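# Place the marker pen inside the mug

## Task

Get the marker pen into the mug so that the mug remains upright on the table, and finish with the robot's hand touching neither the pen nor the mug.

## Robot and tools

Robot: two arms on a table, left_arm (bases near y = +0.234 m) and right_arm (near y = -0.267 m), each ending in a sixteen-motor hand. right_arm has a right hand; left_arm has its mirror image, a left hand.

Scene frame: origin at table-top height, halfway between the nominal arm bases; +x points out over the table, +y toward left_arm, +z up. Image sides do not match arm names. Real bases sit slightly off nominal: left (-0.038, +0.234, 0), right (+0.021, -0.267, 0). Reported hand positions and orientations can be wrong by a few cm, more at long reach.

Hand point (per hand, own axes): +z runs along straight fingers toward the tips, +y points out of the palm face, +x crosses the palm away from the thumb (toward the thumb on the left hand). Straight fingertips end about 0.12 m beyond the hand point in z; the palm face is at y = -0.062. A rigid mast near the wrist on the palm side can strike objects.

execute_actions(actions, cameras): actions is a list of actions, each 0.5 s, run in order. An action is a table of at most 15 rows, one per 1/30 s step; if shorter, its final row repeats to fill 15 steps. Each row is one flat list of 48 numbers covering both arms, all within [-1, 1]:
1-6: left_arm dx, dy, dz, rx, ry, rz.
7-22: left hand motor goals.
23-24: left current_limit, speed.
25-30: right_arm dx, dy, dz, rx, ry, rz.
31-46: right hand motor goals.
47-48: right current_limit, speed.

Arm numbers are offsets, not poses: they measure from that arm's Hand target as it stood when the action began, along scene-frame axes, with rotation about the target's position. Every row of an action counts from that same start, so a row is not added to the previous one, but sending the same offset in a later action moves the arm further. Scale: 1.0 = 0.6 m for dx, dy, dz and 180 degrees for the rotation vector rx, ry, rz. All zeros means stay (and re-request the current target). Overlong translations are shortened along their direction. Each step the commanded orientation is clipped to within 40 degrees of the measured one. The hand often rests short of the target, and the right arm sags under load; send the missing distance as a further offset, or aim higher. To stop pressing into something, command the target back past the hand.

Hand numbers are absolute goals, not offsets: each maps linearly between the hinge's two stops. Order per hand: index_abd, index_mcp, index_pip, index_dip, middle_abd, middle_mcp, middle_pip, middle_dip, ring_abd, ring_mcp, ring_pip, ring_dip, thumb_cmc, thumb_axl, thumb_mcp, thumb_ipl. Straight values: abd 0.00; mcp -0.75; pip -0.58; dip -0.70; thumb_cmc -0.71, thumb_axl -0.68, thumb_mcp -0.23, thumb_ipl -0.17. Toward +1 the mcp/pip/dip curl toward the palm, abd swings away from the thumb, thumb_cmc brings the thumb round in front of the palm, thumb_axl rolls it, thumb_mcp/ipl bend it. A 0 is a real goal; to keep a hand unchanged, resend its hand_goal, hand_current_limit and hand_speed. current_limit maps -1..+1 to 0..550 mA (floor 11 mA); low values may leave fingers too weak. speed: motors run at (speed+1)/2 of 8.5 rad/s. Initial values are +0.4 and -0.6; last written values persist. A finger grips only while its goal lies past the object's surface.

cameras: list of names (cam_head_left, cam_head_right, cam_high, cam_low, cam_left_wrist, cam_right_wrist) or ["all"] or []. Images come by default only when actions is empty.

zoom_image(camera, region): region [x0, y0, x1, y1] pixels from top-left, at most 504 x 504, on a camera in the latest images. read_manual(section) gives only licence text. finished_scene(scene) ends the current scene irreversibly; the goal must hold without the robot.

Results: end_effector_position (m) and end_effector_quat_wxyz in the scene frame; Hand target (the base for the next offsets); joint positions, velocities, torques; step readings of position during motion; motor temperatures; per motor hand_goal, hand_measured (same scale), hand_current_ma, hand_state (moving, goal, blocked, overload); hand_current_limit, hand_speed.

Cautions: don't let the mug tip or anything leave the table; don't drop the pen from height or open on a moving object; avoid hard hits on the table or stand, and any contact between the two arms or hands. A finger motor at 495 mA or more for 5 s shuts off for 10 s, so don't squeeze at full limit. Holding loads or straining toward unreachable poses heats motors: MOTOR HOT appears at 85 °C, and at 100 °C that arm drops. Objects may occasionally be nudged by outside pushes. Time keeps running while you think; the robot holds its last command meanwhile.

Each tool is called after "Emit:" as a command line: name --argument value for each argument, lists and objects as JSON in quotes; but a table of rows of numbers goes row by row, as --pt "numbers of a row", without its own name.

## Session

Emit:
execute_actions --actions '[]'

Emit:
zoom_image --camera "cam_head_left" --region '[270, 250, 770, 504]'

Scene clock: 0.00 s.
left_arm: end_effector_position=(+0.6123, +0.5959, +0.1578) hand_goal=(+0.000, -0.754, -0.576, -0.696, +0.000, -0.754, -0.576, -0.696, +0.000, -0.754, -0.576, -0.696, -0.714, -0.678, -0.226, -0.168) hand_measured=(+0.000, -0.754, -0.576, -0.696, +0.000, -0.754, -0.576, -0.696, +0.000, -0.754, -0.576, -0.696, -0.714, -0.678, -0.226, -0.168) hand_current_ma=(+0, +0, +0, +0, +0, +0, +0, +0, +0, +0, +0, +0, +0, +0, +0, +0) hand_state=(goal, goal, goal, goal, goal, goal, goal, goal, goal, goal, goal, goal, goal, goal, goal, goal) hand_current_limit=0.40 hand_speed=-0.60 end_effector_quat_wxyz=(+0.050, -0.024, +0.787, +0.614) | right_arm: end_effector_position=(+0.3427, +0.1100, +0.3933) hand_goal=(+0.000, -0.754, -0.576, -0.696, +0.000, -0.754, -0.576, -0.696, +0.000, -0.754, -0.576, -0.696, -0.714, -0.678, -0.226, -0.168) hand_measured=(+0.000, -0.754, -0.576, -0.696, +0.000, -0.754, -0.576, -0.696, +0.000, -0.754, -0.576, -0.696, -0.714, -0.678, -0.226, -0.168) hand_current_ma=(+0, +0, +0, +0, +0, +0, +0, +0, +0, +0, +0, +0, +0, +0, +0, +0) hand_state=(goal, goal, goal, goal, goal, goal, goal, goal, goal, goal, goal, goal, goal, goal, goal, goal) hand_current_limit=0.40 hand_speed=-0.60 end_effector_quat_wxyz=(+0.126, -0.400, +0.796, +0.437)
Joint positions: left_arm=[0.24 2.27 1.69 -0.116 -1.185 -0.768] | right_arm=[0.523 1.43 1.393 -1.161 -0.89 -1.85]
Joint velocities: within noise
Joint torques (N m): no reading
Motor temperatures (°C): left_arm=[23 19 21 23 19 17] | right_arm=[24 22 20 19 21 17]
Heat: left arm: hottest waist 23 °C; right arm: hottest waist 24 °C.
Hand target: left_arm +0.6166, +0.5970, +0.1563; +0.053, -0.026, +0.787, +0.614 | right_arm +0.3465, +0.1119, +0.4014; +0.135, -0.403, +0.793, +0.437

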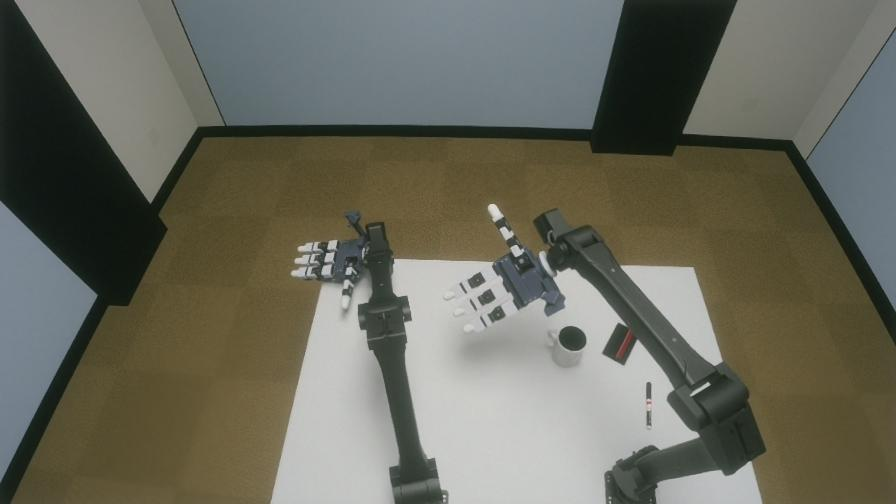

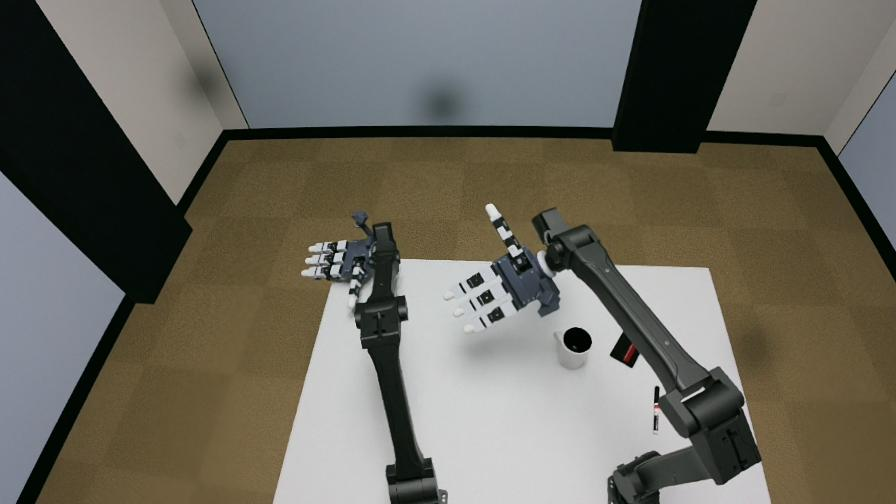

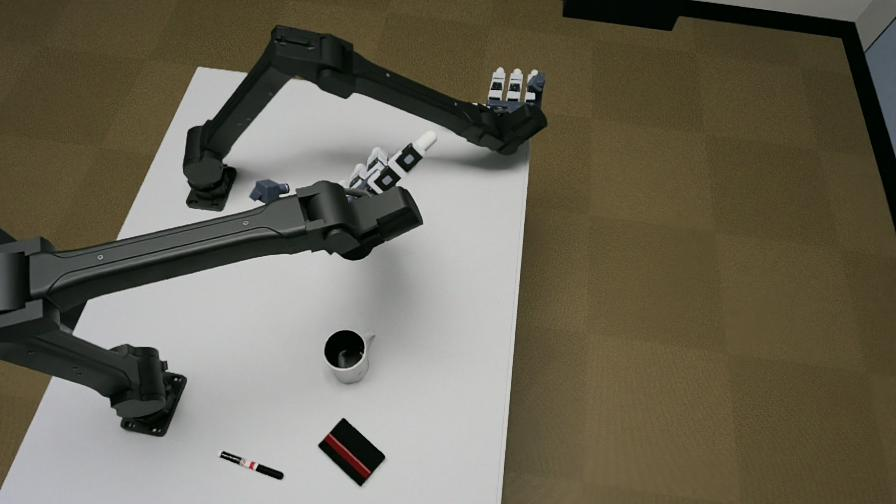

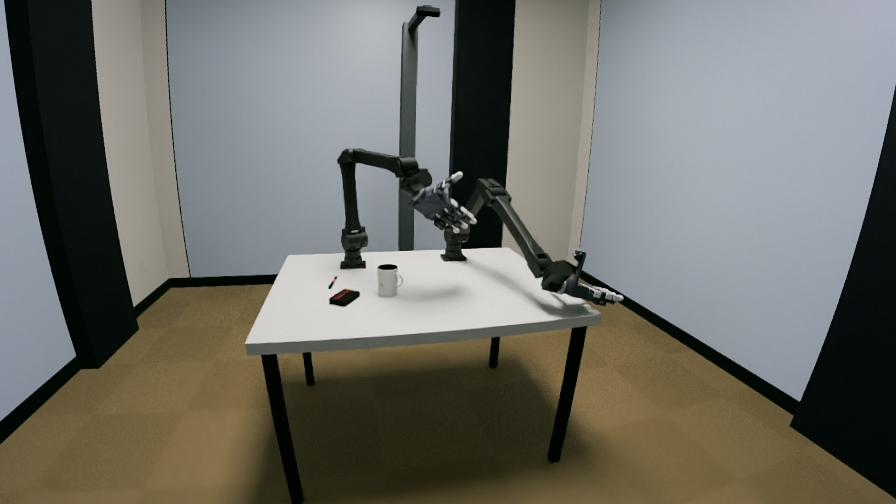

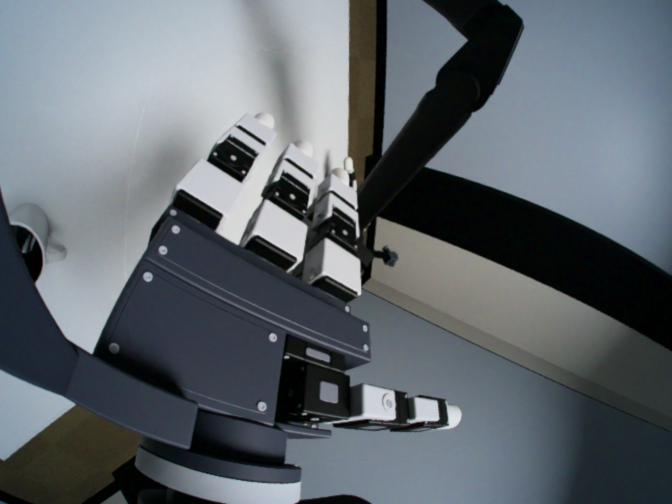

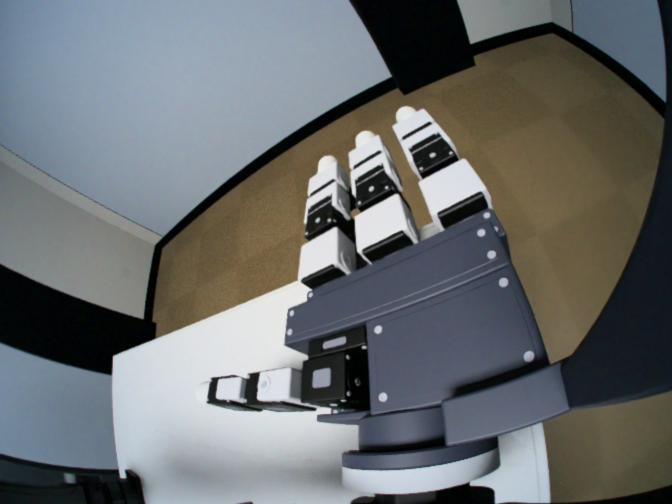

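Scaled by 1.008 from the camera's 896x504 image, which has a finer 1280x720 frame.

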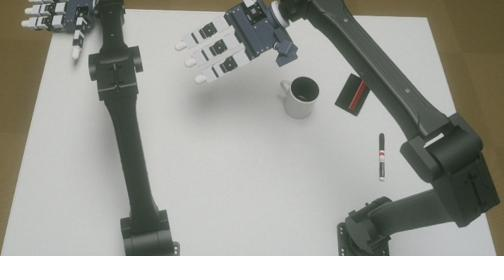

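Emit:
execute_actions --actions '[[[0,0,0,0,0,0,0,-0.754,-0.576,-0.696,0,-0.754,-0.576,-0.696,0,-0.754,-0.576,-0.696,-0.714,-0.678,-0.226,-0.168,0.4,-0.6,-0.0136,-0.101,0,0.0048,0.1709,-0.0777,0,-0.754,-0.576,-0.696,0,-0.754,-0.576,-0.696,0,-0.754,-0.576,-0.696,-0.714,-0.678,-0.226,-0.168,0.4,-0.6]],[[0,0,0,0,0,0,0,-0.754,-0.576,-0.696,0,-0.754,-0.576,-0.696,0,-0.754,-0.576,-0.696,-0.714,-0.678,-0.226,-0.168,0.4,-0.6,-0.0136,-0.101,0,0.0048,0.1709,-0.0777,0,-0.234,0.474,-0.55,0,-0.234,0.474,-0.55,0,-0.754,-0.576,-0.696,0.67,-0.678,-0.225,-0.06,0.4,-0.6]],[[0,0,0,0,0,0,0,-0.754,-0.576,-0.696,0,-0.754,-0.576,-0.696,0,-0.754,-0.576,-0.696,-0.714,-0.678,-0.226,-0.168,0.4,-0.6,-0.0136,-0.101,0,0.0048,0.1709,-0.0777,0,-0.234,0.474,-0.55,0,-0.234,0.474,-0.55,0,-0.754,-0.576,-0.696,0.67,-0.678,-0.225,-0.06,0.4,-0.6]]]' --cameras '["cam_head_left"]'

Scene clock: 4.33 s.
left_arm: end_effector_position=(+0.6123, +0.5959, +0.1578) hand_goal=(+0.000, -0.754, -0.576, -0.696, +0.000, -0.754, -0.576, -0.696, +0.000, -0.754, -0.576, -0.696, -0.714, -0.678, -0.226, -0.168) hand_measured=(+0.000, -0.760, -0.576, -0.696, +0.000, -0.760, -0.576, -0.696, +0.000, -0.760, -0.576, -0.696, -0.720, -0.678, -0.226, -0.168) hand_current_ma=(+0, -3, +0, +0, +0, -3, +0, +0, +0, -3, +0, +0, -2, +0, +0, +0) hand_state=(goal, goal, goal, goal, goal, goal, goal, goal, goal, goal, goal, goal, goal, goal, goal, goal) hand_current_limit=0.40 hand_speed=-0.60 end_effector_quat_wxyz=(+0.050, -0.024, +0.787, +0.614) | right_arm: end_effector_position=(+0.3178, -0.0672, +0.3970) hand_goal=(+0.000, -0.234, +0.474, -0.550, +0.000, -0.234, +0.474, -0.550, +0.000, -0.754, -0.576, -0.696, +0.670, -0.678, -0.226, -0.060) hand_measured=(+0.000, -0.246, +0.472, -0.552, +0.000, -0.246, +0.472, -0.552, +0.000, -0.764, -0.576, -0.696, +0.654, -0.678, -0.224, -0.062) hand_current_ma=(+0, -37, -6, -5, +0, -35, -6, -5, -1, -30, -1, +0, -45, +1, +3, -4) hand_state=(goal, goal, goal, goal, goal, goal, goal, goal, goal, goal, goal, goal, goal, goal, goal, goal) hand_current_limit=0.40 hand_speed=-0.60 end_effector_quat_wxyz=(-0.309, +0.315, +0.714, +0.543)
Joint positions: left_arm=[0.24 2.27 1.69 -0.116 -1.185 -0.768] | right_arm=[0.122 0.966 0.955 -1.697 -1.349 -0.779]
Joint torques (N m): left_arm=[0.97 -25 8.96 1.33 -0.56 0.1] | right_arm=[-0.15 -1.67 9.58 -0.08 -1.38 -0.04]
Heat: left arm: hottest waist 23 °C; right arm: hottest waist 24 °C.
Hand target: left_arm +0.6166, +0.5970, +0.1563; +0.053, -0.026, +0.787, +0.614 | right_arm +0.3221, -0.0699, +0.4013; -0.325, +0.309, +0.718, +0.533
Off the commanded pose: left_arm 0.005 m, 0 deg | right_arm 0.007 m, 2 deg.
joint sent to its limit (right arm) — joint 4 (wrist pitch), lower limit. The joint targets are off in orientation, not in position.
Step readings (end_effector_position of left_arm | right_arm):
0: (+0.6123, +0.5959, +0.1578) | (+0.3427, +0.1100, +0.3933)
1: (+0.6123, +0.5959, +0.1578) | (+0.3426, +0.1099, +0.3943)
2: (+0.6123, +0.5959, +0.1578) | (+0.3423, +0.1075, +0.3982)
4: (+0.6123, +0.5959, +0.1578) | (+0.3373, +0.0974, +0.4048)
8: (+0.6123, +0.5959, +0.1578) | (+0.3359, +0.0675, +0.3983)
15: (+0.6123, +0.5959, +0.1578) | (+0.3389, +0.0522, +0.4006)
16: (+0.6123, +0.5959, +0.1578) | (+0.3383, +0.0518, +0.4016)
17: (+0.6123, +0.5959, +0.1578) | (+0.3379, +0.0486, +0.4044)
19: (+0.6123, +0.5959, +0.1578) | (+0.3336, +0.0365, +0.4066)
23: (+0.6123, +0.5959, +0.1578) | (+0.3286, +0.0074, +0.3986)
30: (+0.6123, +0.5959, +0.1578) | (+0.3280, -0.0063, +0.4065)
31: (+0.6123, +0.5959, +0.1578) | (+0.3281, -0.0070, +0.4071)
32: (+0.6123, +0.5959, +0.1578) | (+0.3290, -0.0100, +0.4086)
34: (+0.6123, +0.5959, +0.1578) | (+0.3275, -0.0232, +0.4065)
38: (+0.6123, +0.5959, +0.1578) | (+0.3201, -0.0529, +0.4007)
45: (+0.6123, +0.5959, +0.1578) | (+0.3145, -0.0658, +0.4049)
Images, in order (width x height): cam_head_left 896x504.

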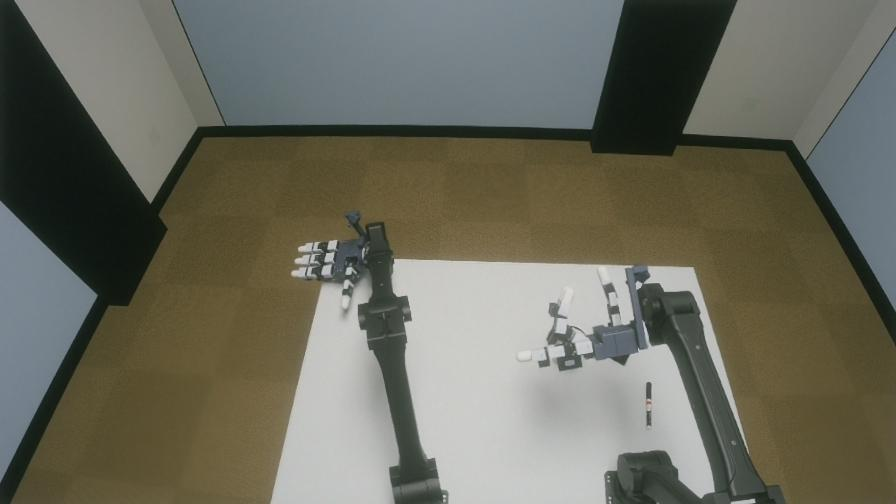

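Emit:
execute_actions --actions '[[[0,0,0,0,0,0,0,-0.754,-0.576,-0.696,0,-0.754,-0.576,-0.696,0,-0.754,-0.576,-0.696,-0.714,-0.678,-0.226,-0.168,0.4,-0.6,-0.0136,-0.101,-0.06,0.0048,0.1709,-0.0777,0,-0.234,0.474,-0.55,0,-0.234,0.474,-0.55,0,-0.754,-0.576,-0.696,0.67,-0.678,-0.225,-0.06,0.4,-0.6]],[[0,0,0,0,0,0,0,-0.754,-0.576,-0.696,0,-0.754,-0.576,-0.696,0,-0.754,-0.576,-0.696,-0.714,-0.678,-0.226,-0.168,0.4,-0.6,-0.0136,-0.101,-0.06,0.0048,0.1709,-0.0777,0,-0.234,0.474,-0.55,0,-0.234,0.474,-0.55,0,-0.754,-0.576,-0.696,0.67,-0.678,-0.225,-0.06,0.4,-0.6]]]' --cameras '["cam_head_left"]'

Scene clock: 6.27 s.
left_arm: end_effector_position=(+0.6123, +0.5959, +0.1578) hand_goal=(+0.000, -0.754, -0.576, -0.696, +0.000, -0.754, -0.576, -0.696, +0.000, -0.754, -0.576, -0.696, -0.714, -0.678, -0.226, -0.168) hand_measured=(+0.000, -0.760, -0.576, -0.696, +0.000, -0.760, -0.576, -0.696, +0.000, -0.760, -0.576, -0.696, -0.720, -0.678, -0.226, -0.168) hand_current_ma=(+0, -3, +0, +0, +0, -3, +0, +0, +0, -3, +0, +0, -2, +0, +0, +0) hand_state=(goal, goal, goal, goal, goal, goal, goal, goal, goal, goal, goal, goal, goal, goal, goal, goal) hand_current_limit=0.40 hand_speed=-0.60 end_effector_quat_wxyz=(+0.050, -0.024, +0.787, +0.614) | right_arm: end_effector_position=(+0.2994, -0.1860, +0.3117) hand_goal=(+0.000, -0.234, +0.474, -0.550, +0.000, -0.234, +0.474, -0.550, +0.000, -0.754, -0.576, -0.696, +0.670, -0.678, -0.226, -0.060) hand_measured=(+0.000, -0.236, +0.472, -0.552, +0.000, -0.236, +0.472, -0.552, -0.002, -0.752, -0.576, -0.696, +0.656, -0.678, -0.224, -0.062) hand_current_ma=(+0, -3, -6, -5, +0, -3, -5, -5, -3, +5, -1, +0, -41, +1, +3, -4) hand_state=(goal, goal, goal, goal, goal, goal, goal, goal, goal, goal, goal, goal, goal, goal, goal, goal) hand_current_limit=0.40 hand_speed=-0.60 end_effector_quat_wxyz=(-0.478, +0.718, +0.318, +0.394)
Joint positions: left_arm=[0.24 2.27 1.69 -0.116 -1.185 -0.768] | right_arm=[-0.229 0.787 0.882 -1.699 -1.335 0.429]
Joint torques (N m): left_arm=[1.08 -24.94 8.95 1.29 -0.56 0.1] | right_arm=[1.03 0.67 12.26 0.18 -1.22 -0.12]
Heat: left arm: hottest waist 23 °C; right arm: hottest waist 24 °C.
Hand target: left_arm +0.6166, +0.5970, +0.1563; +0.053, -0.026, +0.787, +0.614 | right_arm +0.3057, -0.1911, +0.3294; -0.515, +0.687, +0.353, +0.371
Off the commanded pose: left_arm 0.005 m, 0 deg | right_arm 0.019 m, 7 deg.
joint sent to its limit (right arm) — joint 4 (wrist pitch), lower limit. The joint targets are off in orientation, not in position.
Step readings (end_effector_position of left_arm | right_arm):
0: (+0.6123, +0.5959, +0.1578) | (+0.3178, -0.0673, +0.3970)
1: (+0.6123, +0.5959, +0.1578) | (+0.3182, -0.0677, +0.3970)
2: (+0.6123, +0.5959, +0.1578) | (+0.3197, -0.0702, +0.3967)
4: (+0.6123, +0.5959, +0.1578) | (+0.3215, -0.0827, +0.3921)
8: (+0.6123, +0.5959, +0.1578) | (+0.3164, -0.1111, +0.3787)
15: (+0.6123, +0.5959, +0.1578) | (+0.3114, -0.1246, +0.3677)
16: (+0.6123, +0.5959, +0.1578) | (+0.3114, -0.1255, +0.3655)
17: (+0.6123, +0.5959, +0.1578) | (+0.3118, -0.1284, +0.3628)
19: (+0.6123, +0.5959, +0.1578) | (+0.3141, -0.1418, +0.3574)
23: (+0.6123, +0.5959, +0.1578) | (+0.3133, -0.1724, +0.3429)
30: (+0.6123, +0.5959, +0.1578) | (+0.3041, -0.1850, +0.3199)
Images, in order (width x height): cam_head_left 896x504.

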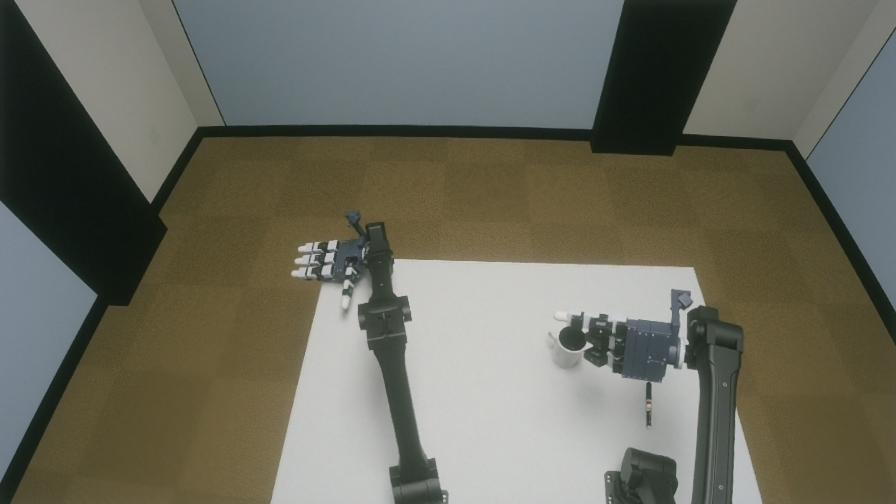

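Emit:
execute_actions --actions '[[[0,0,0,0,0,0,0,-0.754,-0.576,-0.696,0,-0.754,-0.576,-0.696,0,-0.754,-0.576,-0.696,-0.714,-0.678,-0.226,-0.168,0.4,-0.6,-0.0135,-0.1017,-0.08,0.0048,0.1709,-0.0777,0,-0.234,0.474,-0.55,0,-0.234,0.474,-0.55,0,-0.754,-0.576,-0.696,0.67,-0.678,-0.225,-0.06,0.4,-0.6]],[[0,0,0,0,0,0,0,-0.754,-0.576,-0.696,0,-0.754,-0.576,-0.696,0,-0.754,-0.576,-0.696,-0.714,-0.678,-0.226,-0.168,0.4,-0.6,-0.0135,-0.1017,-0.13,0.0048,0.1709,-0.0777,0,-0.234,0.474,-0.55,0,-0.234,0.474,-0.55,0,-0.754,-0.576,-0.696,0.67,-0.678,-0.225,-0.06,0.4,-0.6]]]' --cameras '["cam_head_left", "cam_left_wrist", "cam_high", "cam_low"]'

Emit:
zoom_image --camera "cam_head_left" --region '[530, 300, 730, 460]'

Scene clock: 8.03 s.
left_arm: end_effector_position=(+0.6123, +0.5959, +0.1578) hand_goal=(+0.000, -0.754, -0.576, -0.696, +0.000, -0.754, -0.576, -0.696, +0.000, -0.754, -0.576, -0.696, -0.714, -0.678, -0.226, -0.168) hand_measured=(+0.000, -0.760, -0.576, -0.696, +0.000, -0.760, -0.576, -0.696, +0.000, -0.760, -0.576, -0.696, -0.720, -0.678, -0.226, -0.168) hand_current_ma=(+0, -3, +0, +0, +0, -3, +0, +0, +0, -3, +0, +0, -2, +0, +0, +0) hand_state=(goal, goal, goal, goal, goal, goal, goal, goal, goal, goal, goal, goal, goal, goal, goal, goal) hand_current_limit=0.40 hand_speed=-0.60 end_effector_quat_wxyz=(+0.050, -0.024, +0.787, +0.614) | right_arm: end_effector_position=(+0.2792, -0.3042, +0.1873) hand_goal=(+0.000, -0.234, +0.474, -0.550, +0.000, -0.234, +0.474, -0.550, +0.000, -0.754, -0.576, -0.696, +0.670, -0.678, -0.226, -0.060) hand_measured=(+0.000, -0.232, +0.472, -0.552, +0.000, -0.232, +0.472, -0.552, -0.002, -0.744, -0.576, -0.696, +0.666, -0.678, -0.224, -0.062) hand_current_ma=(+0, +3, -6, -5, +0, +3, -5, -5, -3, +31, +0, +0, -8, +1, +3, -4) hand_state=(goal, goal, goal, goal, goal, goal, goal, goal, goal, goal, goal, goal, goal, goal, goal, goal) hand_current_limit=0.40 hand_speed=-0.60 end_effector_quat_wxyz=(-0.513, +0.840, -0.158, +0.086)
Joint positions: left_arm=[0.24 2.27 1.69 -0.116 -1.185 -0.768] | right_arm=[-0.514 1.191 0.935 -1.702 -1.051 1.151]
Joint torques (N m): left_arm=[1.08 -24.94 8.96 1.31 -0.55 0.1] | right_arm=[0.03 -5.48 11.12 -0.83 -1.03 -0.03]
Heat: left arm: hottest waist 23 °C; right arm: hottest waist 24 °C.
Hand target: left_arm +0.6166, +0.5970, +0.1563; +0.053, -0.026, +0.787, +0.614 | right_arm +0.2896, -0.3132, +0.2034; -0.531, +0.833, -0.130, +0.084
Off the commanded pose: left_arm 0.005 m, 0 deg | right_arm 0.021 m, 4 deg.
joint sent to its limit (right arm) — joint 4 (wrist pitch), lower limit. The joint targets are off in orientation, not in position.
Step readings (end_effector_position of left_arm | right_arm):
0: (+0.6123, +0.5959, +0.1578) | (+0.2994, -0.1860, +0.3117)
1: (+0.6123, +0.5959, +0.1578) | (+0.2991, -0.1866, +0.3108)
2: (+0.6123, +0.5959, +0.1578) | (+0.2982, -0.1897, +0.3077)
4: (+0.6123, +0.5959, +0.1578) | (+0.2972, -0.2047, +0.2962)
8: (+0.6123, +0.5959, +0.1578) | (+0.2960, -0.2356, +0.2731)
15: (+0.6123, +0.5959, +0.1578) | (+0.2925, -0.2460, +0.2609)
16: (+0.6123, +0.5959, +0.1578) | (+0.2916, -0.2467, +0.2605)
17: (+0.6123, +0.5959, +0.1578) | (+0.2900, -0.2506, +0.2571)
19: (+0.6123, +0.5959, +0.1578) | (+0.2868, -0.2653, +0.2446)
23: (+0.6123, +0.5959, +0.1578) | (+0.2834, -0.2954, +0.2069)
30: (+0.6123, +0.5959, +0.1578) | (+0.2789, -0.3036, +0.1841)
Images, in order (width x height): cam_head_left 896x504, cam_high 896x504, cam_low 896x504, cam_left_wrist 672x504.

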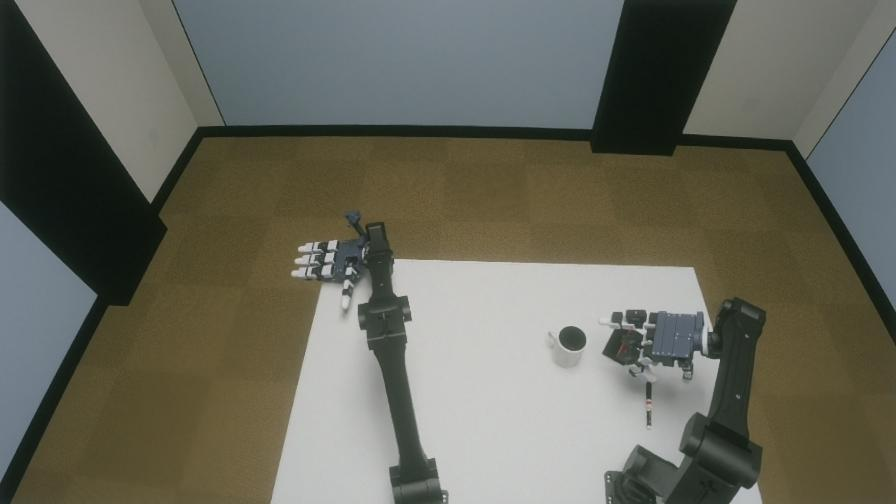

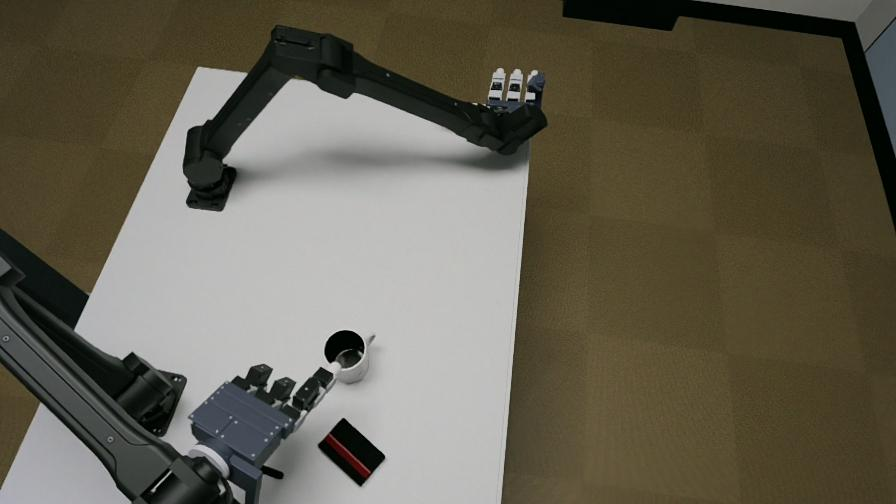

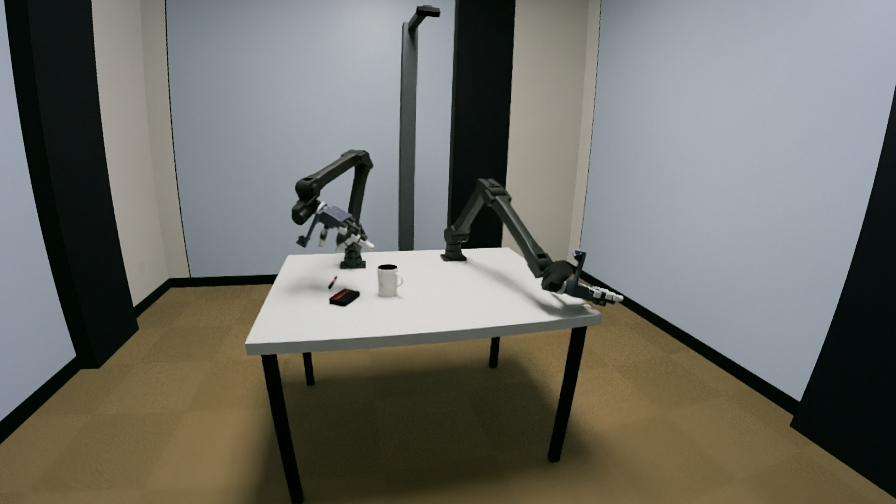

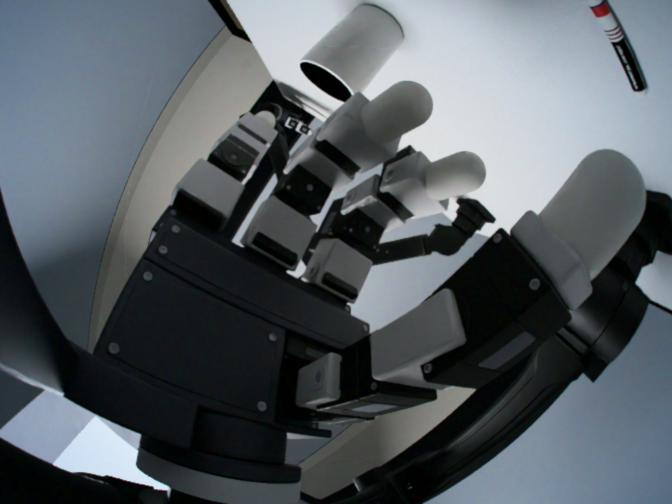

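Scaled by 2.520 from the camera's 896x504 image, which has a finer 1280x720 frame.

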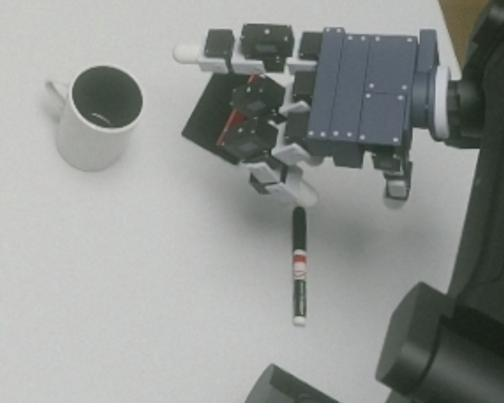

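Emit:
execute_actions --actions '[[[0,0,0,0,0,0,0,-0.754,-0.576,-0.696,0,-0.754,-0.576,-0.696,0,-0.754,-0.576,-0.696,-0.714,-0.678,-0.226,-0.168,0.4,-0.6,0.001,0.008,-0.06,0,0,0,0,-0.234,0.474,-0.55,0,-0.234,0.474,-0.55,0,-0.754,0.883,0.609,0.67,-0.678,-0.225,-0.06,0.4,-0.4]],[[0,0,0,0,0,0,0,-0.754,-0.576,-0.696,0,-0.754,-0.576,-0.696,0,-0.754,-0.576,-0.696,-0.714,-0.678,-0.226,-0.168,0.4,-0.6,0,0,-0.14,0,0,0,0,-0.234,0.474,-0.55,0,-0.234,0.474,-0.55,0,-0.754,0.883,0.609,0.67,-0.678,-0.225,-0.06,0.4,-0.4]]]' --cameras '["cam_left_wrist", "cam_low"]'

Emit:
zoom_image --camera "cam_low" --region '[280, 200, 420, 310]'

Scene clock: 9.97 s.
left_arm: end_effector_position=(+0.6123, +0.5959, +0.1578) hand_goal=(+0.000, -0.754, -0.576, -0.696, +0.000, -0.754, -0.576, -0.696, +0.000, -0.754, -0.576, -0.696, -0.714, -0.678, -0.226, -0.168) hand_measured=(+0.000, -0.760, -0.576, -0.696, +0.000, -0.760, -0.576, -0.696, +0.000, -0.760, -0.576, -0.696, -0.720, -0.678, -0.226, -0.168) hand_current_ma=(+0, -3, +0, +0, +0, -3, +0, +0, +0, -3, +0, +0, -2, +0, +0, +0) hand_state=(goal, goal, goal, goal, goal, goal, goal, goal, goal, goal, goal, goal, goal, goal, goal, goal) hand_current_limit=0.40 hand_speed=-0.60 end_effector_quat_wxyz=(+0.050, -0.024, +0.787, +0.614) | right_arm: end_effector_position=(+0.2877, -0.3060, +0.0859) hand_goal=(+0.000, -0.234, +0.474, -0.550, +0.000, -0.234, +0.474, -0.550, +0.000, -0.754, +0.882, +0.608, +0.670, -0.678, -0.226, -0.060) hand_measured=(+0.000, -0.232, +0.472, -0.552, +0.000, -0.232, +0.472, -0.552, -0.002, -0.744, +0.876, +0.604, +0.668, -0.678, -0.224, -0.062) hand_current_ma=(+0, +3, -6, -5, +0, +3, -5, -5, -3, +31, -14, -7, -4, +1, +3, -4) hand_state=(goal, goal, goal, goal, goal, goal, goal, goal, goal, goal, goal, goal, goal, goal, goal, goal) hand_current_limit=0.40 hand_speed=-0.40 end_effector_quat_wxyz=(-0.531, +0.833, -0.130, +0.082)
Joint positions: left_arm=[0.24 2.27 1.69 -0.116 -1.185 -0.768] | right_arm=[-0.517 1.386 0.79 -1.48 -1.067 1.01]
Joint torques (N m): left_arm=[1.03 -24.94 8.95 1.31 -0.56 0.1] | right_arm=[0.03 -5.95 6.6 -0.4 -1.08 0]
Heat: left arm: hottest waist 23 °C; right arm: hottest waist 24 °C.
Hand target: left_arm +0.6166, +0.5970, +0.1563; +0.053, -0.026, +0.787, +0.614 | right_arm +0.2903, -0.3084, +0.0835; -0.531, +0.833, -0.130, +0.084
Off the commanded pose: left_arm 0.005 m, 0 deg | right_arm 0.004 m, 0 deg.
Step readings (end_effector_position of left_arm | right_arm):
0: (+0.6123, +0.5959, +0.1578) | (+0.2792, -0.3042, +0.1873)
1: (+0.6123, +0.5959, +0.1578) | (+0.2792, -0.3042, +0.1873)
2: (+0.6123, +0.5959, +0.1578) | (+0.2799, -0.3043, +0.1872)
4: (+0.6123, +0.5959, +0.1578) | (+0.2827, -0.3045, +0.1857)
8: (+0.6123, +0.5959, +0.1578) | (+0.2880, -0.3066, +0.1767)
15: (+0.6123, +0.5959, +0.1578) | (+0.2914, -0.3082, +0.1713)
16: (+0.6123, +0.5959, +0.1578) | (+0.2913, -0.3080, +0.1706)
17: (+0.6123, +0.5959, +0.1578) | (+0.2921, -0.3079, +0.1668)
19: (+0.6123, +0.5959, +0.1578) | (+0.2910, -0.3073, +0.1510)
23: (+0.6123, +0.5959, +0.1578) | (+0.2800, -0.3015, +0.1087)
30: (+0.6123, +0.5959, +0.1578) | (+0.2855, -0.3048, +0.0868)
Images, in order (width x height): cam_low 896x504, cam_left_wrist 672x504.

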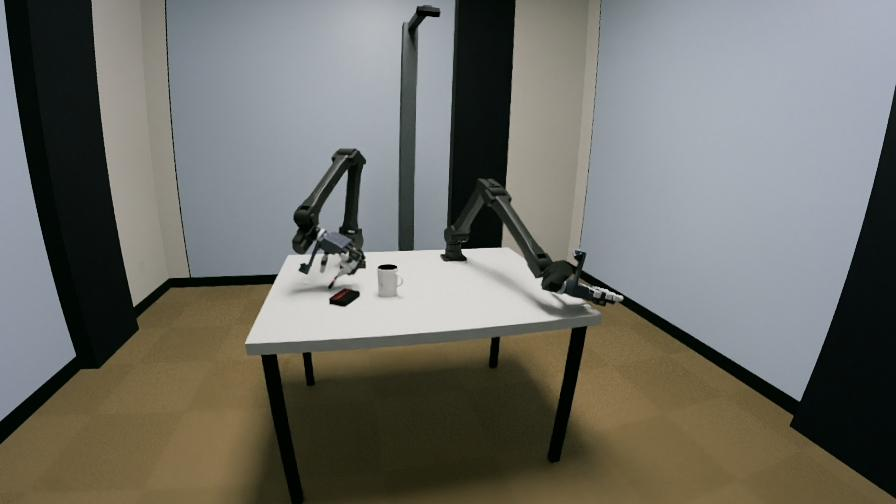

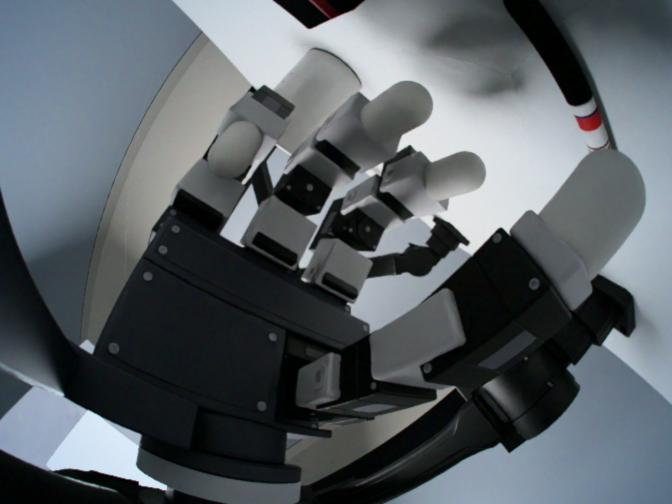

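Scaled by 3.600 from the camera's 896x504 image, which has a finer 1280x720 frame.

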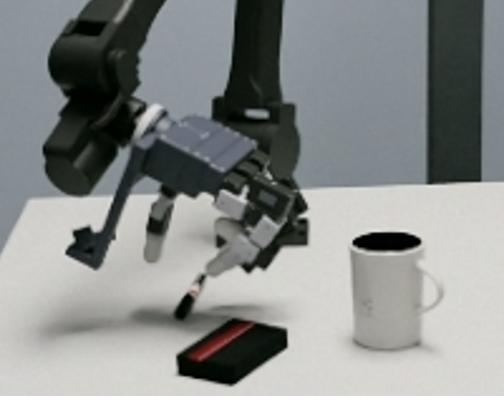

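Emit:
execute_actions --actions '[[[0,0,0,0,0,0,0,-0.754,-0.576,-0.696,0,-0.754,-0.576,-0.696,0,-0.754,-0.576,-0.696,-0.714,-0.678,-0.226,-0.168,0.4,-0.6,0,0,-0.065,0,0,0,0,-0.234,0.474,-0.55,0,-0.234,0.474,-0.55,0,-0.754,0.883,0.609,0.67,-0.678,-0.225,-0.06,0.4,-0.4]]]' --cameras '["cam_left_wrist", "cam_low"]'

Emit:
zoom_image --camera "cam_low" --region '[280, 200, 420, 310]'

Scene clock: 11.00 s.
left_arm: end_effector_position=(+0.6123, +0.5959, +0.1578) hand_goal=(+0.000, -0.754, -0.576, -0.696, +0.000, -0.754, -0.576, -0.696, +0.000, -0.754, -0.576, -0.696, -0.714, -0.678, -0.226, -0.168) hand_measured=(+0.000, -0.760, -0.576, -0.696, +0.000, -0.760, -0.576, -0.696, +0.000, -0.760, -0.576, -0.696, -0.720, -0.678, -0.226, -0.168) hand_current_ma=(+0, -3, +0, +0, +0, -3, +0, +0, +0, -3, +0, +0, -2, +0, +0, +0) hand_state=(goal, goal, goal, goal, goal, goal, goal, goal, goal, goal, goal, goal, goal, goal, goal, goal) hand_current_limit=0.40 hand_speed=-0.60 end_effector_quat_wxyz=(+0.050, -0.024, +0.787, +0.614) | right_arm: end_effector_position=(+0.2906, -0.3076, +0.0482) hand_goal=(+0.000, -0.234, +0.474, -0.550, +0.000, -0.234, +0.474, -0.550, +0.000, -0.754, +0.882, +0.608, +0.670, -0.678, -0.226, -0.060) hand_measured=(+0.000, -0.232, +0.472, -0.552, +0.000, -0.232, +0.472, -0.552, -0.002, -0.744, +0.876, +0.604, +0.668, -0.678, -0.224, -0.062) hand_current_ma=(+0, +3, -6, -5, +0, +3, -5, -5, -3, +31, -14, -6, -4, +1, +3, -4) hand_state=(goal, goal, goal, goal, goal, goal, goal, goal, goal, goal, goal, goal, goal, goal, goal, goal) hand_current_limit=0.40 hand_speed=-0.40 end_effector_quat_wxyz=(-0.530, +0.834, -0.128, +0.085)
Joint positions: left_arm=[0.24 2.27 1.69 -0.116 -1.185 -0.768] | right_arm=[-0.517 1.462 0.747 -1.354 -1.068 1.007]
Joint torques (N m): left_arm=[1.03 -24.88 8.95 1.32 -0.55 0.11] | right_arm=[0.97 -5.19 5.03 -0.73 -1.06 0.01]
Heat: left arm: hottest waist 23 °C; right arm: hottest waist 24 °C.
Hand target: left_arm +0.6166, +0.5970, +0.1563; +0.053, -0.026, +0.787, +0.614 | right_arm +0.2900, -0.3083, +0.0444; -0.531, +0.833, -0.130, +0.084
Off the commanded pose: left_arm 0.005 m, 0 deg | right_arm 0.004 m, 0 deg.
Step readings (end_effector_position of left_arm | right_arm):
0: (+0.6123, +0.5959, +0.1578) | (+0.2877, -0.3060, +0.0859)
1: (+0.6123, +0.5959, +0.1578) | (+0.2880, -0.3062, +0.0857)
2: (+0.6123, +0.5959, +0.1578) | (+0.2892, -0.3069, +0.0839)
4: (+0.6123, +0.5959, +0.1578) | (+0.2921, -0.3086, +0.0772)
8: (+0.6123, +0.5959, +0.1578) | (+0.2898, -0.3071, +0.0584)
15: (+0.6123, +0.5959, +0.1578) | (+0.2899, -0.3072, +0.0486)
Images, in order (width x height): cam_low 896x504, cam_left_wrist 672x504.

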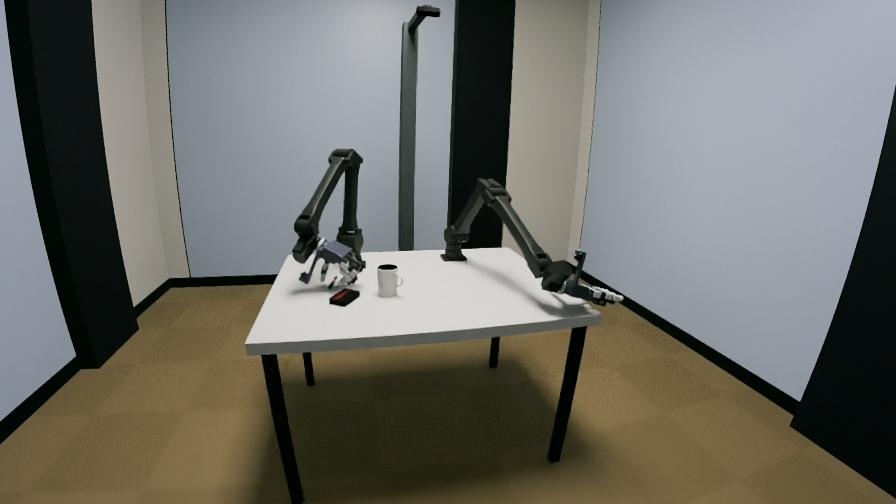

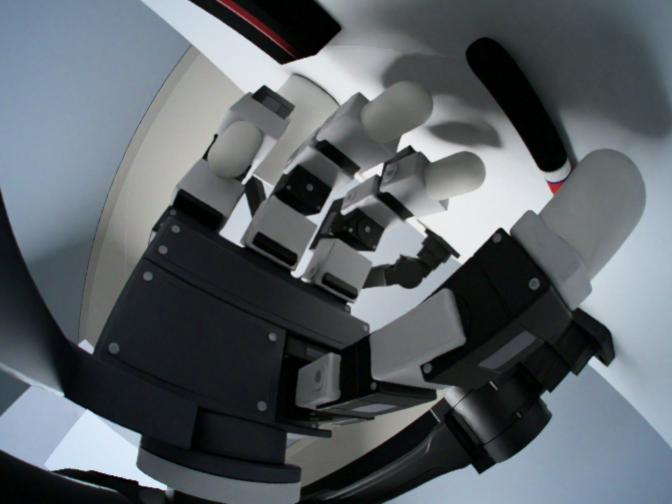

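Scaled by 3.600 from the camera's 896x504 image, which has a finer 1280x720 frame.

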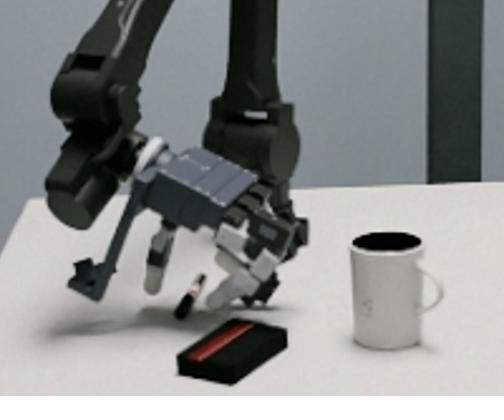

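Emit:
execute_actions --actions '[[[0,0,0,0,0,0,0,-0.754,-0.576,-0.696,0,-0.754,-0.576,-0.696,0,-0.754,-0.576,-0.696,-0.714,-0.678,-0.226,-0.168,0.4,-0.6,-0.012,-0.008,-0.019,0,0,0,0,-0.234,0.474,-0.55,0,-0.234,0.474,-0.55,0,-0.754,0.883,0.609,0.67,-0.678,-0.15,-0.06,0.2,-0.8]],[[0,0,0,0,0,0,0,-0.754,-0.576,-0.696,0,-0.754,-0.576,-0.696,0,-0.754,-0.576,-0.696,-0.714,-0.678,-0.226,-0.168,0.4,-0.6,0,0,0,0,0,0,0,-0.234,0.474,-0.55,0,-0.234,0.474,-0.55,0,-0.754,0.883,0.609,0.67,-0.678,0.03,-0.06,0.2,-0.8]]]' --cameras '["cam_left_wrist"]'

Emit:
zoom_image --camera "cam_left_wrist" --region '[340, 0, 672, 300]'

Scene clock: 12.43 s.
left_arm: end_effector_position=(+0.6123, +0.5959, +0.1578) hand_goal=(+0.000, -0.754, -0.576, -0.696, +0.000, -0.754, -0.576, -0.696, +0.000, -0.754, -0.576, -0.696, -0.714, -0.678, -0.226, -0.168) hand_measured=(+0.000, -0.760, -0.576, -0.696, +0.000, -0.760, -0.576, -0.696, +0.000, -0.760, -0.576, -0.696, -0.720, -0.678, -0.226, -0.168) hand_current_ma=(+0, -3, +0, +0, +0, -3, +0, +0, +0, -3, +0, +0, -2, +0, +0, +0) hand_state=(goal, goal, goal, goal, goal, goal, goal, goal, goal, goal, goal, goal, goal, goal, goal, goal) hand_current_limit=0.40 hand_speed=-0.60 end_effector_quat_wxyz=(+0.050, -0.024, +0.787, +0.614) | right_arm: end_effector_position=(+0.2850, -0.3114, +0.0384) hand_goal=(+0.000, -0.234, +0.474, -0.550, +0.000, -0.234, +0.474, -0.550, +0.000, -0.754, +0.882, +0.608, +0.670, -0.678, +0.030, -0.060) hand_measured=(+0.000, -0.232, +0.472, -0.552, +0.000, -0.232, +0.472, -0.552, -0.002, -0.744, +0.876, +0.604, +0.668, -0.678, +0.028, -0.062) hand_current_ma=(+0, +3, -6, -5, +0, +3, -5, -5, -3, +31, -14, -6, -4, +1, -6, -4) hand_state=(goal, goal, goal, goal, goal, goal, goal, goal, goal, goal, goal, goal, goal, goal, goal, goal) hand_current_limit=0.20 hand_speed=-0.80 end_effector_quat_wxyz=(-0.530, +0.834, -0.127, +0.085)
Joint positions: left_arm=[0.24 2.27 1.69 -0.116 -1.185 -0.768] | right_arm=[-0.538 1.486 0.734 -1.352 -1.057 0.967]
Joint torques (N m): left_arm=[1.03 -24.94 8.98 1.32 -0.55 0.1] | right_arm=[0.32 -5.66 4.9 -0.31 -0.96 -0.04]
Heat: left arm: hottest waist 23 °C; right arm: hottest waist 24 °C.
Hand target: left_arm +0.6166, +0.5970, +0.1563; +0.053, -0.026, +0.787, +0.614 | right_arm +0.2829, -0.3131, +0.0330; -0.531, +0.833, -0.130, +0.084
Off the commanded pose: left_arm 0.005 m, 0 deg | right_arm 0.006 m, 0 deg.
Step readings (end_effector_position of left_arm | right_arm):
0: (+0.6123, +0.5959, +0.1578) | (+0.2906, -0.3076, +0.0482)
1: (+0.6123, +0.5959, +0.1578) | (+0.2906, -0.3076, +0.0482)
2: (+0.6123, +0.5959, +0.1578) | (+0.2907, -0.3079, +0.0481)
4: (+0.6123, +0.5959, +0.1578) | (+0.2899, -0.3090, +0.0464)
8: (+0.6123, +0.5959, +0.1578) | (+0.2859, -0.3108, +0.0413)
15: (+0.6123, +0.5959, +0.1578) | (+0.2846, -0.3112, +0.0385)
16: (+0.6123, +0.5959, +0.1578) | (+0.2847, -0.3113, +0.0385)
17: (+0.6123, +0.5959, +0.1578) | (+0.2848, -0.3113, +0.0385)
19: (+0.6123, +0.5959, +0.1578) | (+0.2848, -0.3113, +0.0385)
23: (+0.6123, +0.5959, +0.1578) | (+0.2849, -0.3114, +0.0385)
30: (+0.6123, +0.5959, +0.1578) | (+0.2850, -0.3114, +0.0384)
Images, in order (width x height): cam_left_wrist 672x504.

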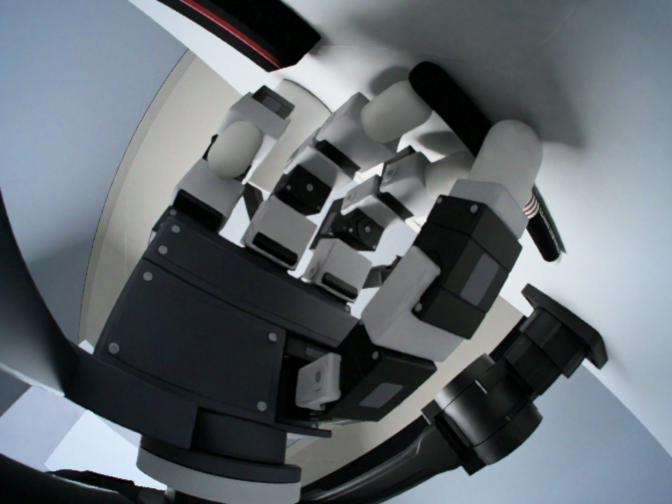

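Scaled by 1.518 from the camera's 672x504 image, which has a finer 960x720 frame.

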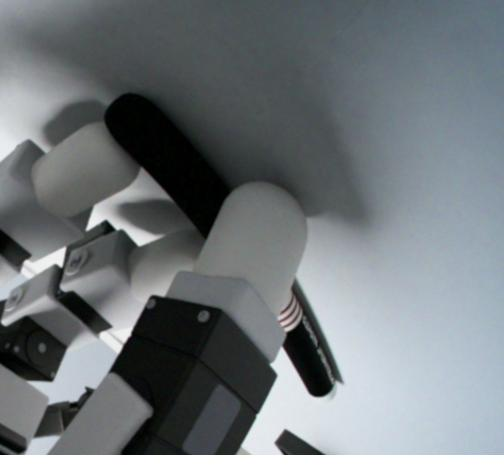

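Emit:
execute_actions --actions '[[[0,0,0,0,0,0,0,-0.754,-0.576,-0.696,0,-0.754,-0.576,-0.696,0,-0.754,-0.576,-0.696,-0.714,-0.678,-0.226,-0.168,0.4,-0.6,0,0,0,0,0,0,0,-0.234,0.474,-0.55,0,-0.234,0.474,-0.55,0,-0.754,0.883,0.609,0.67,-0.678,0.2,-0.05,0.2,-0.85]],[[0,0,0,0,0,0,0,-0.754,-0.576,-0.696,0,-0.754,-0.576,-0.696,0,-0.754,-0.576,-0.696,-0.714,-0.678,-0.226,-0.168,0.4,-0.6,0,0,0,0,0,0,0,-0.2,0.49,-0.52,0,-0.2,0.49,-0.52,0,-0.754,0.883,0.609,0.67,-0.678,0.2,-0.02,0.2,-0.85]]]' --cameras '["cam_left_wrist"]'

Emit:
zoom_image --camera "cam_left_wrist" --region '[340, 0, 672, 300]'

Scene clock: 13.80 s.
left_arm: end_effector_position=(+0.6123, +0.5959, +0.1578) hand_goal=(+0.000, -0.754, -0.576, -0.696, +0.000, -0.754, -0.576, -0.696, +0.000, -0.754, -0.576, -0.696, -0.714, -0.678, -0.226, -0.168) hand_measured=(+0.000, -0.760, -0.576, -0.696, +0.000, -0.760, -0.576, -0.696, +0.000, -0.760, -0.576, -0.696, -0.720, -0.678, -0.226, -0.168) hand_current_ma=(+0, -3, +0, +0, +0, -3, +0, +0, +0, -3, +0, +0, -2, +0, +0, +0) hand_state=(goal, goal, goal, goal, goal, goal, goal, goal, goal, goal, goal, goal, goal, goal, goal, goal) hand_current_limit=0.40 hand_speed=-0.60 end_effector_quat_wxyz=(+0.050, -0.024, +0.787, +0.614) | right_arm: end_effector_position=(+0.2849, -0.3117, +0.0384) hand_goal=(+0.000, -0.200, +0.490, -0.520, +0.000, -0.200, +0.490, -0.520, +0.000, -0.754, +0.882, +0.608, +0.670, -0.678, +0.200, -0.020) hand_measured=(+0.000, -0.242, +0.470, -0.538, +0.000, -0.242, +0.470, -0.536, -0.002, -0.744, +0.876, +0.604, +0.668, -0.678, +0.112, -0.062) hand_current_ma=(+0, -156, -61, -55, +0, -153, -62, -47, -3, +31, -14, -6, -3, +1, -330, -200) hand_state=(goal, blocked, blocked, goal, goal, blocked, blocked, goal, goal, goal, goal, goal, goal, goal, blocked, blocked) hand_current_limit=0.20 hand_speed=-0.85 end_effector_quat_wxyz=(-0.530, +0.834, -0.127, +0.085)
Joint positions: left_arm=[0.24 2.27 1.69 -0.116 -1.185 -0.768] | right_arm=[-0.539 1.486 0.734 -1.352 -1.057 0.967]
Joint torques (N m): left_arm=[1.14 -24.94 8.95 1.33 -0.56 0.1] | right_arm=[0.44 -5.77 4.62 -0.47 -0.95 -0.04]
Heat: left arm: hottest waist 23 °C; right arm: hottest waist 23 °C.
Hand target: left_arm +0.6166, +0.5970, +0.1563; +0.053, -0.026, +0.787, +0.614 | right_arm +0.2829, -0.3132, +0.0329; -0.531, +0.833, -0.130, +0.084
Off the commanded pose: left_arm 0.005 m, 0 deg | right_arm 0.006 m, 0 deg.
Step readings (end_effector_position of left_arm | right_arm):
0: (+0.6123, +0.5959, +0.1578) | (+0.2850, -0.3114, +0.0384)
1: (+0.6123, +0.5959, +0.1578) | (+0.2850, -0.3114, +0.0384)
2: (+0.6123, +0.5959, +0.1578) | (+0.2850, -0.3114, +0.0384)
4: (+0.6123, +0.5959, +0.1578) | (+0.2850, -0.3114, +0.0384)
8: (+0.6123, +0.5959, +0.1578) | (+0.2849, -0.3114, +0.0384)
15: (+0.6123, +0.5959, +0.1578) | (+0.2849, -0.3117, +0.0384)
16: (+0.6123, +0.5959, +0.1578) | (+0.2849, -0.3117, +0.0384)
17: (+0.6123, +0.5959, +0.1578) | (+0.2849, -0.3117, +0.0384)
19: (+0.6123, +0.5959, +0.1578) | (+0.2849, -0.3117, +0.0384)
23: (+0.6123, +0.5959, +0.1578) | (+0.2849, -0.3117, +0.0384)
30: (+0.6123, +0.5959, +0.1578) | (+0.2849, -0.3117, +0.0384)
Images, in order (width x height): cam_left_wrist 672x504.

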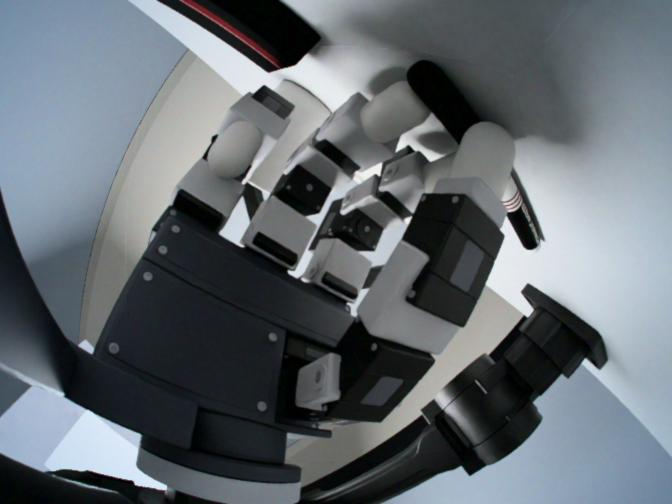

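Scaled by 1.518 from the camera's 672x504 image, which has a finer 960x720 frame.

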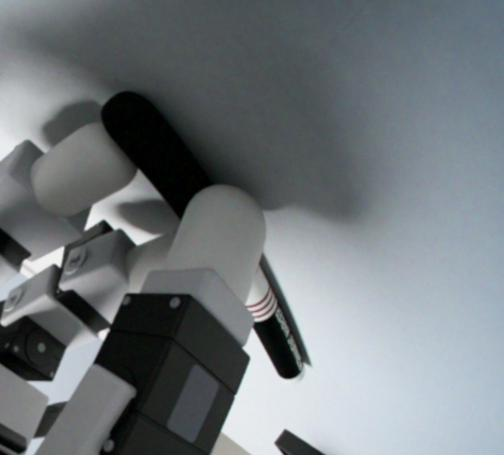

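Emit:
execute_actions --actions '[[[0,0,0,0,0,0,0,-0.754,-0.576,-0.696,0,-0.754,-0.576,-0.696,0,-0.754,-0.576,-0.696,-0.714,-0.678,-0.226,-0.168,0.4,-0.6,0,0,0.06,0,0,0,0,-0.19,0.495,-0.52,0,-0.19,0.495,-0.52,0,-0.754,0.883,0.609,0.67,-0.678,0.2,-0.02,0.2,-0.85]],[[0,0,0,0,0,0,0,-0.754,-0.576,-0.696,0,-0.754,-0.576,-0.696,0,-0.754,-0.576,-0.696,-0.714,-0.678,-0.226,-0.168,0.4,-0.6,0,0,0.14,0,0,0,0,-0.19,0.495,-0.52,0,-0.19,0.495,-0.52,0,-0.754,0.883,0.609,0.67,-0.678,0.2,-0.02,0.2,-0.85]],[[0,0,0,0,0,0,0,-0.754,-0.576,-0.696,0,-0.754,-0.576,-0.696,0,-0.754,-0.576,-0.696,-0.714,-0.678,-0.226,-0.168,0.4,-0.6,0.02,0.03,0.15,0,0,0,0,-0.19,0.495,-0.52,0,-0.19,0.495,-0.52,0,-0.754,0.883,0.609,0.67,-0.678,0.2,-0.02,0.2,-0.85]],[[0,0,0,0,0,0,0,-0.754,-0.576,-0.696,0,-0.754,-0.576,-0.696,0,-0.754,-0.576,-0.696,-0.714,-0.678,-0.226,-0.168,0.4,-0.6,0.036,0.099,0.006,-0.0144,-0.1603,0.0705,0,-0.19,0.495,-0.52,0,-0.19,0.495,-0.52,0,-0.754,0.883,0.609,0.67,-0.678,0.2,-0.02,0.2,-0.85]]]' --cameras '["cam_left_wrist"]'

Scene clock: 17.07 s.
left_arm: end_effector_position=(+0.6123, +0.5959, +0.1578) hand_goal=(+0.000, -0.754, -0.576, -0.696, +0.000, -0.754, -0.576, -0.696, +0.000, -0.754, -0.576, -0.696, -0.714, -0.678, -0.226, -0.168) hand_measured=(+0.000, -0.760, -0.576, -0.696, +0.000, -0.760, -0.576, -0.696, +0.000, -0.760, -0.576, -0.696, -0.720, -0.678, -0.226, -0.168) hand_current_ma=(+0, -3, +0, +0, +0, -3, +0, +0, +0, -3, +0, +0, -2, +0, +0, +0) hand_state=(goal, goal, goal, goal, goal, goal, goal, goal, goal, goal, goal, goal, goal, goal, goal, goal) hand_current_limit=0.40 hand_speed=-0.60 end_effector_quat_wxyz=(+0.050, -0.024, +0.787, +0.614) | right_arm: end_effector_position=(+0.3176, -0.2360, +0.2515) hand_goal=(+0.000, -0.190, +0.494, -0.520, +0.000, -0.190, +0.494, -0.520, +0.000, -0.754, +0.882, +0.608, +0.670, -0.678, +0.200, -0.020) hand_measured=(+0.000, -0.188, +0.488, -0.524, +0.000, -0.188, +0.488, -0.524, -0.002, -0.744, +0.876, +0.606, +0.668, -0.678, +0.196, -0.022) hand_current_ma=(+0, +5, -14, -7, +0, +5, -14, -6, -3, +31, -12, -6, -3, +1, -9, -8) hand_state=(goal, goal, goal, goal, goal, goal, goal, goal, goal, goal, goal, goal, goal, goal, goal, goal) hand_current_limit=0.20 hand_speed=-0.85 end_effector_quat_wxyz=(-0.526, +0.809, +0.099, +0.242)
Joint positions: left_arm=[0.24 2.27 1.69 -0.116 -1.185 -0.768] | right_arm=[-0.321 1.018 0.946 -1.679 -1.229 0.826]
Joint torques (N m): left_arm=[1.08 -24.94 8.94 1.32 -0.55 0.1] | right_arm=[0.44 -3.25 7.66 -0.55 -1.3 -0.15]
Heat: left arm: hottest waist 23 °C; right arm: hottest waist 23 °C.
Hand target: left_arm +0.6166, +0.5970, +0.1563; +0.053, -0.026, +0.787, +0.614 | right_arm +0.3165, -0.2357, +0.2467; -0.534, +0.807, +0.100, +0.233
Off the commanded pose: left_arm 0.005 m, 0 deg | right_arm 0.005 m, 1 deg.
Step readings (end_effector_position of left_arm | right_arm):
0: (+0.6123, +0.5959, +0.1578) | (+0.2849, -0.3117, +0.0384)
1: (+0.6123, +0.5959, +0.1578) | (+0.2849, -0.3117, +0.0384)
2: (+0.6123, +0.5959, +0.1578) | (+0.2842, -0.3112, +0.0389)
4: (+0.6123, +0.5959, +0.1578) | (+0.2803, -0.3086, +0.0426)
8: (+0.6123, +0.5959, +0.1578) | (+0.2751, -0.3052, +0.0540)
15: (+0.6123, +0.5959, +0.1578) | (+0.2722, -0.3032, +0.0603)
16: (+0.6123, +0.5959, +0.1578) | (+0.2720, -0.3031, +0.0611)
17: (+0.6123, +0.5959, +0.1578) | (+0.2705, -0.3021, +0.0641)
19: (+0.6123, +0.5959, +0.1578) | (+0.2673, -0.3000, +0.0786)
23: (+0.6123, +0.5959, +0.1578) | (+0.2720, -0.3028, +0.1176)
30: (+0.6123, +0.5959, +0.1578) | (+0.2759, -0.3056, +0.1437)
31: (+0.6123, +0.5959, +0.1578) | (+0.2753, -0.3052, +0.1442)
32: (+0.6123, +0.5959, +0.1578) | (+0.2752, -0.3039, +0.1462)
34: (+0.6123, +0.5959, +0.1578) | (+0.2783, -0.3008, +0.1573)
38: (+0.6123, +0.5959, +0.1578) | (+0.2900, -0.2945, +0.1979)
45: (+0.6123, +0.5959, +0.1578) | (+0.2910, -0.2925, +0.2315)
46: (+0.6123, +0.5959, +0.1578) | (+0.2910, -0.2918, +0.2317)
47: (+0.6123, +0.5959, +0.1578) | (+0.2935, -0.2884, +0.2334)
49: (+0.6123, +0.5959, +0.1578) | (+0.3024, -0.2745, +0.2394)
53: (+0.6123, +0.5959, +0.1578) | (+0.3040, -0.2431, +0.2511)
60: (+0.6123, +0.5959, +0.1578) | (+0.3119, -0.2356, +0.2544)
Images, in order (width x height): cam_left_wrist 672x504.

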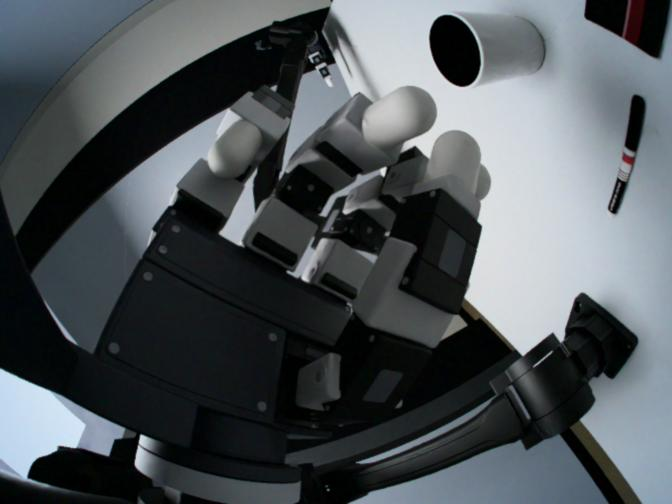

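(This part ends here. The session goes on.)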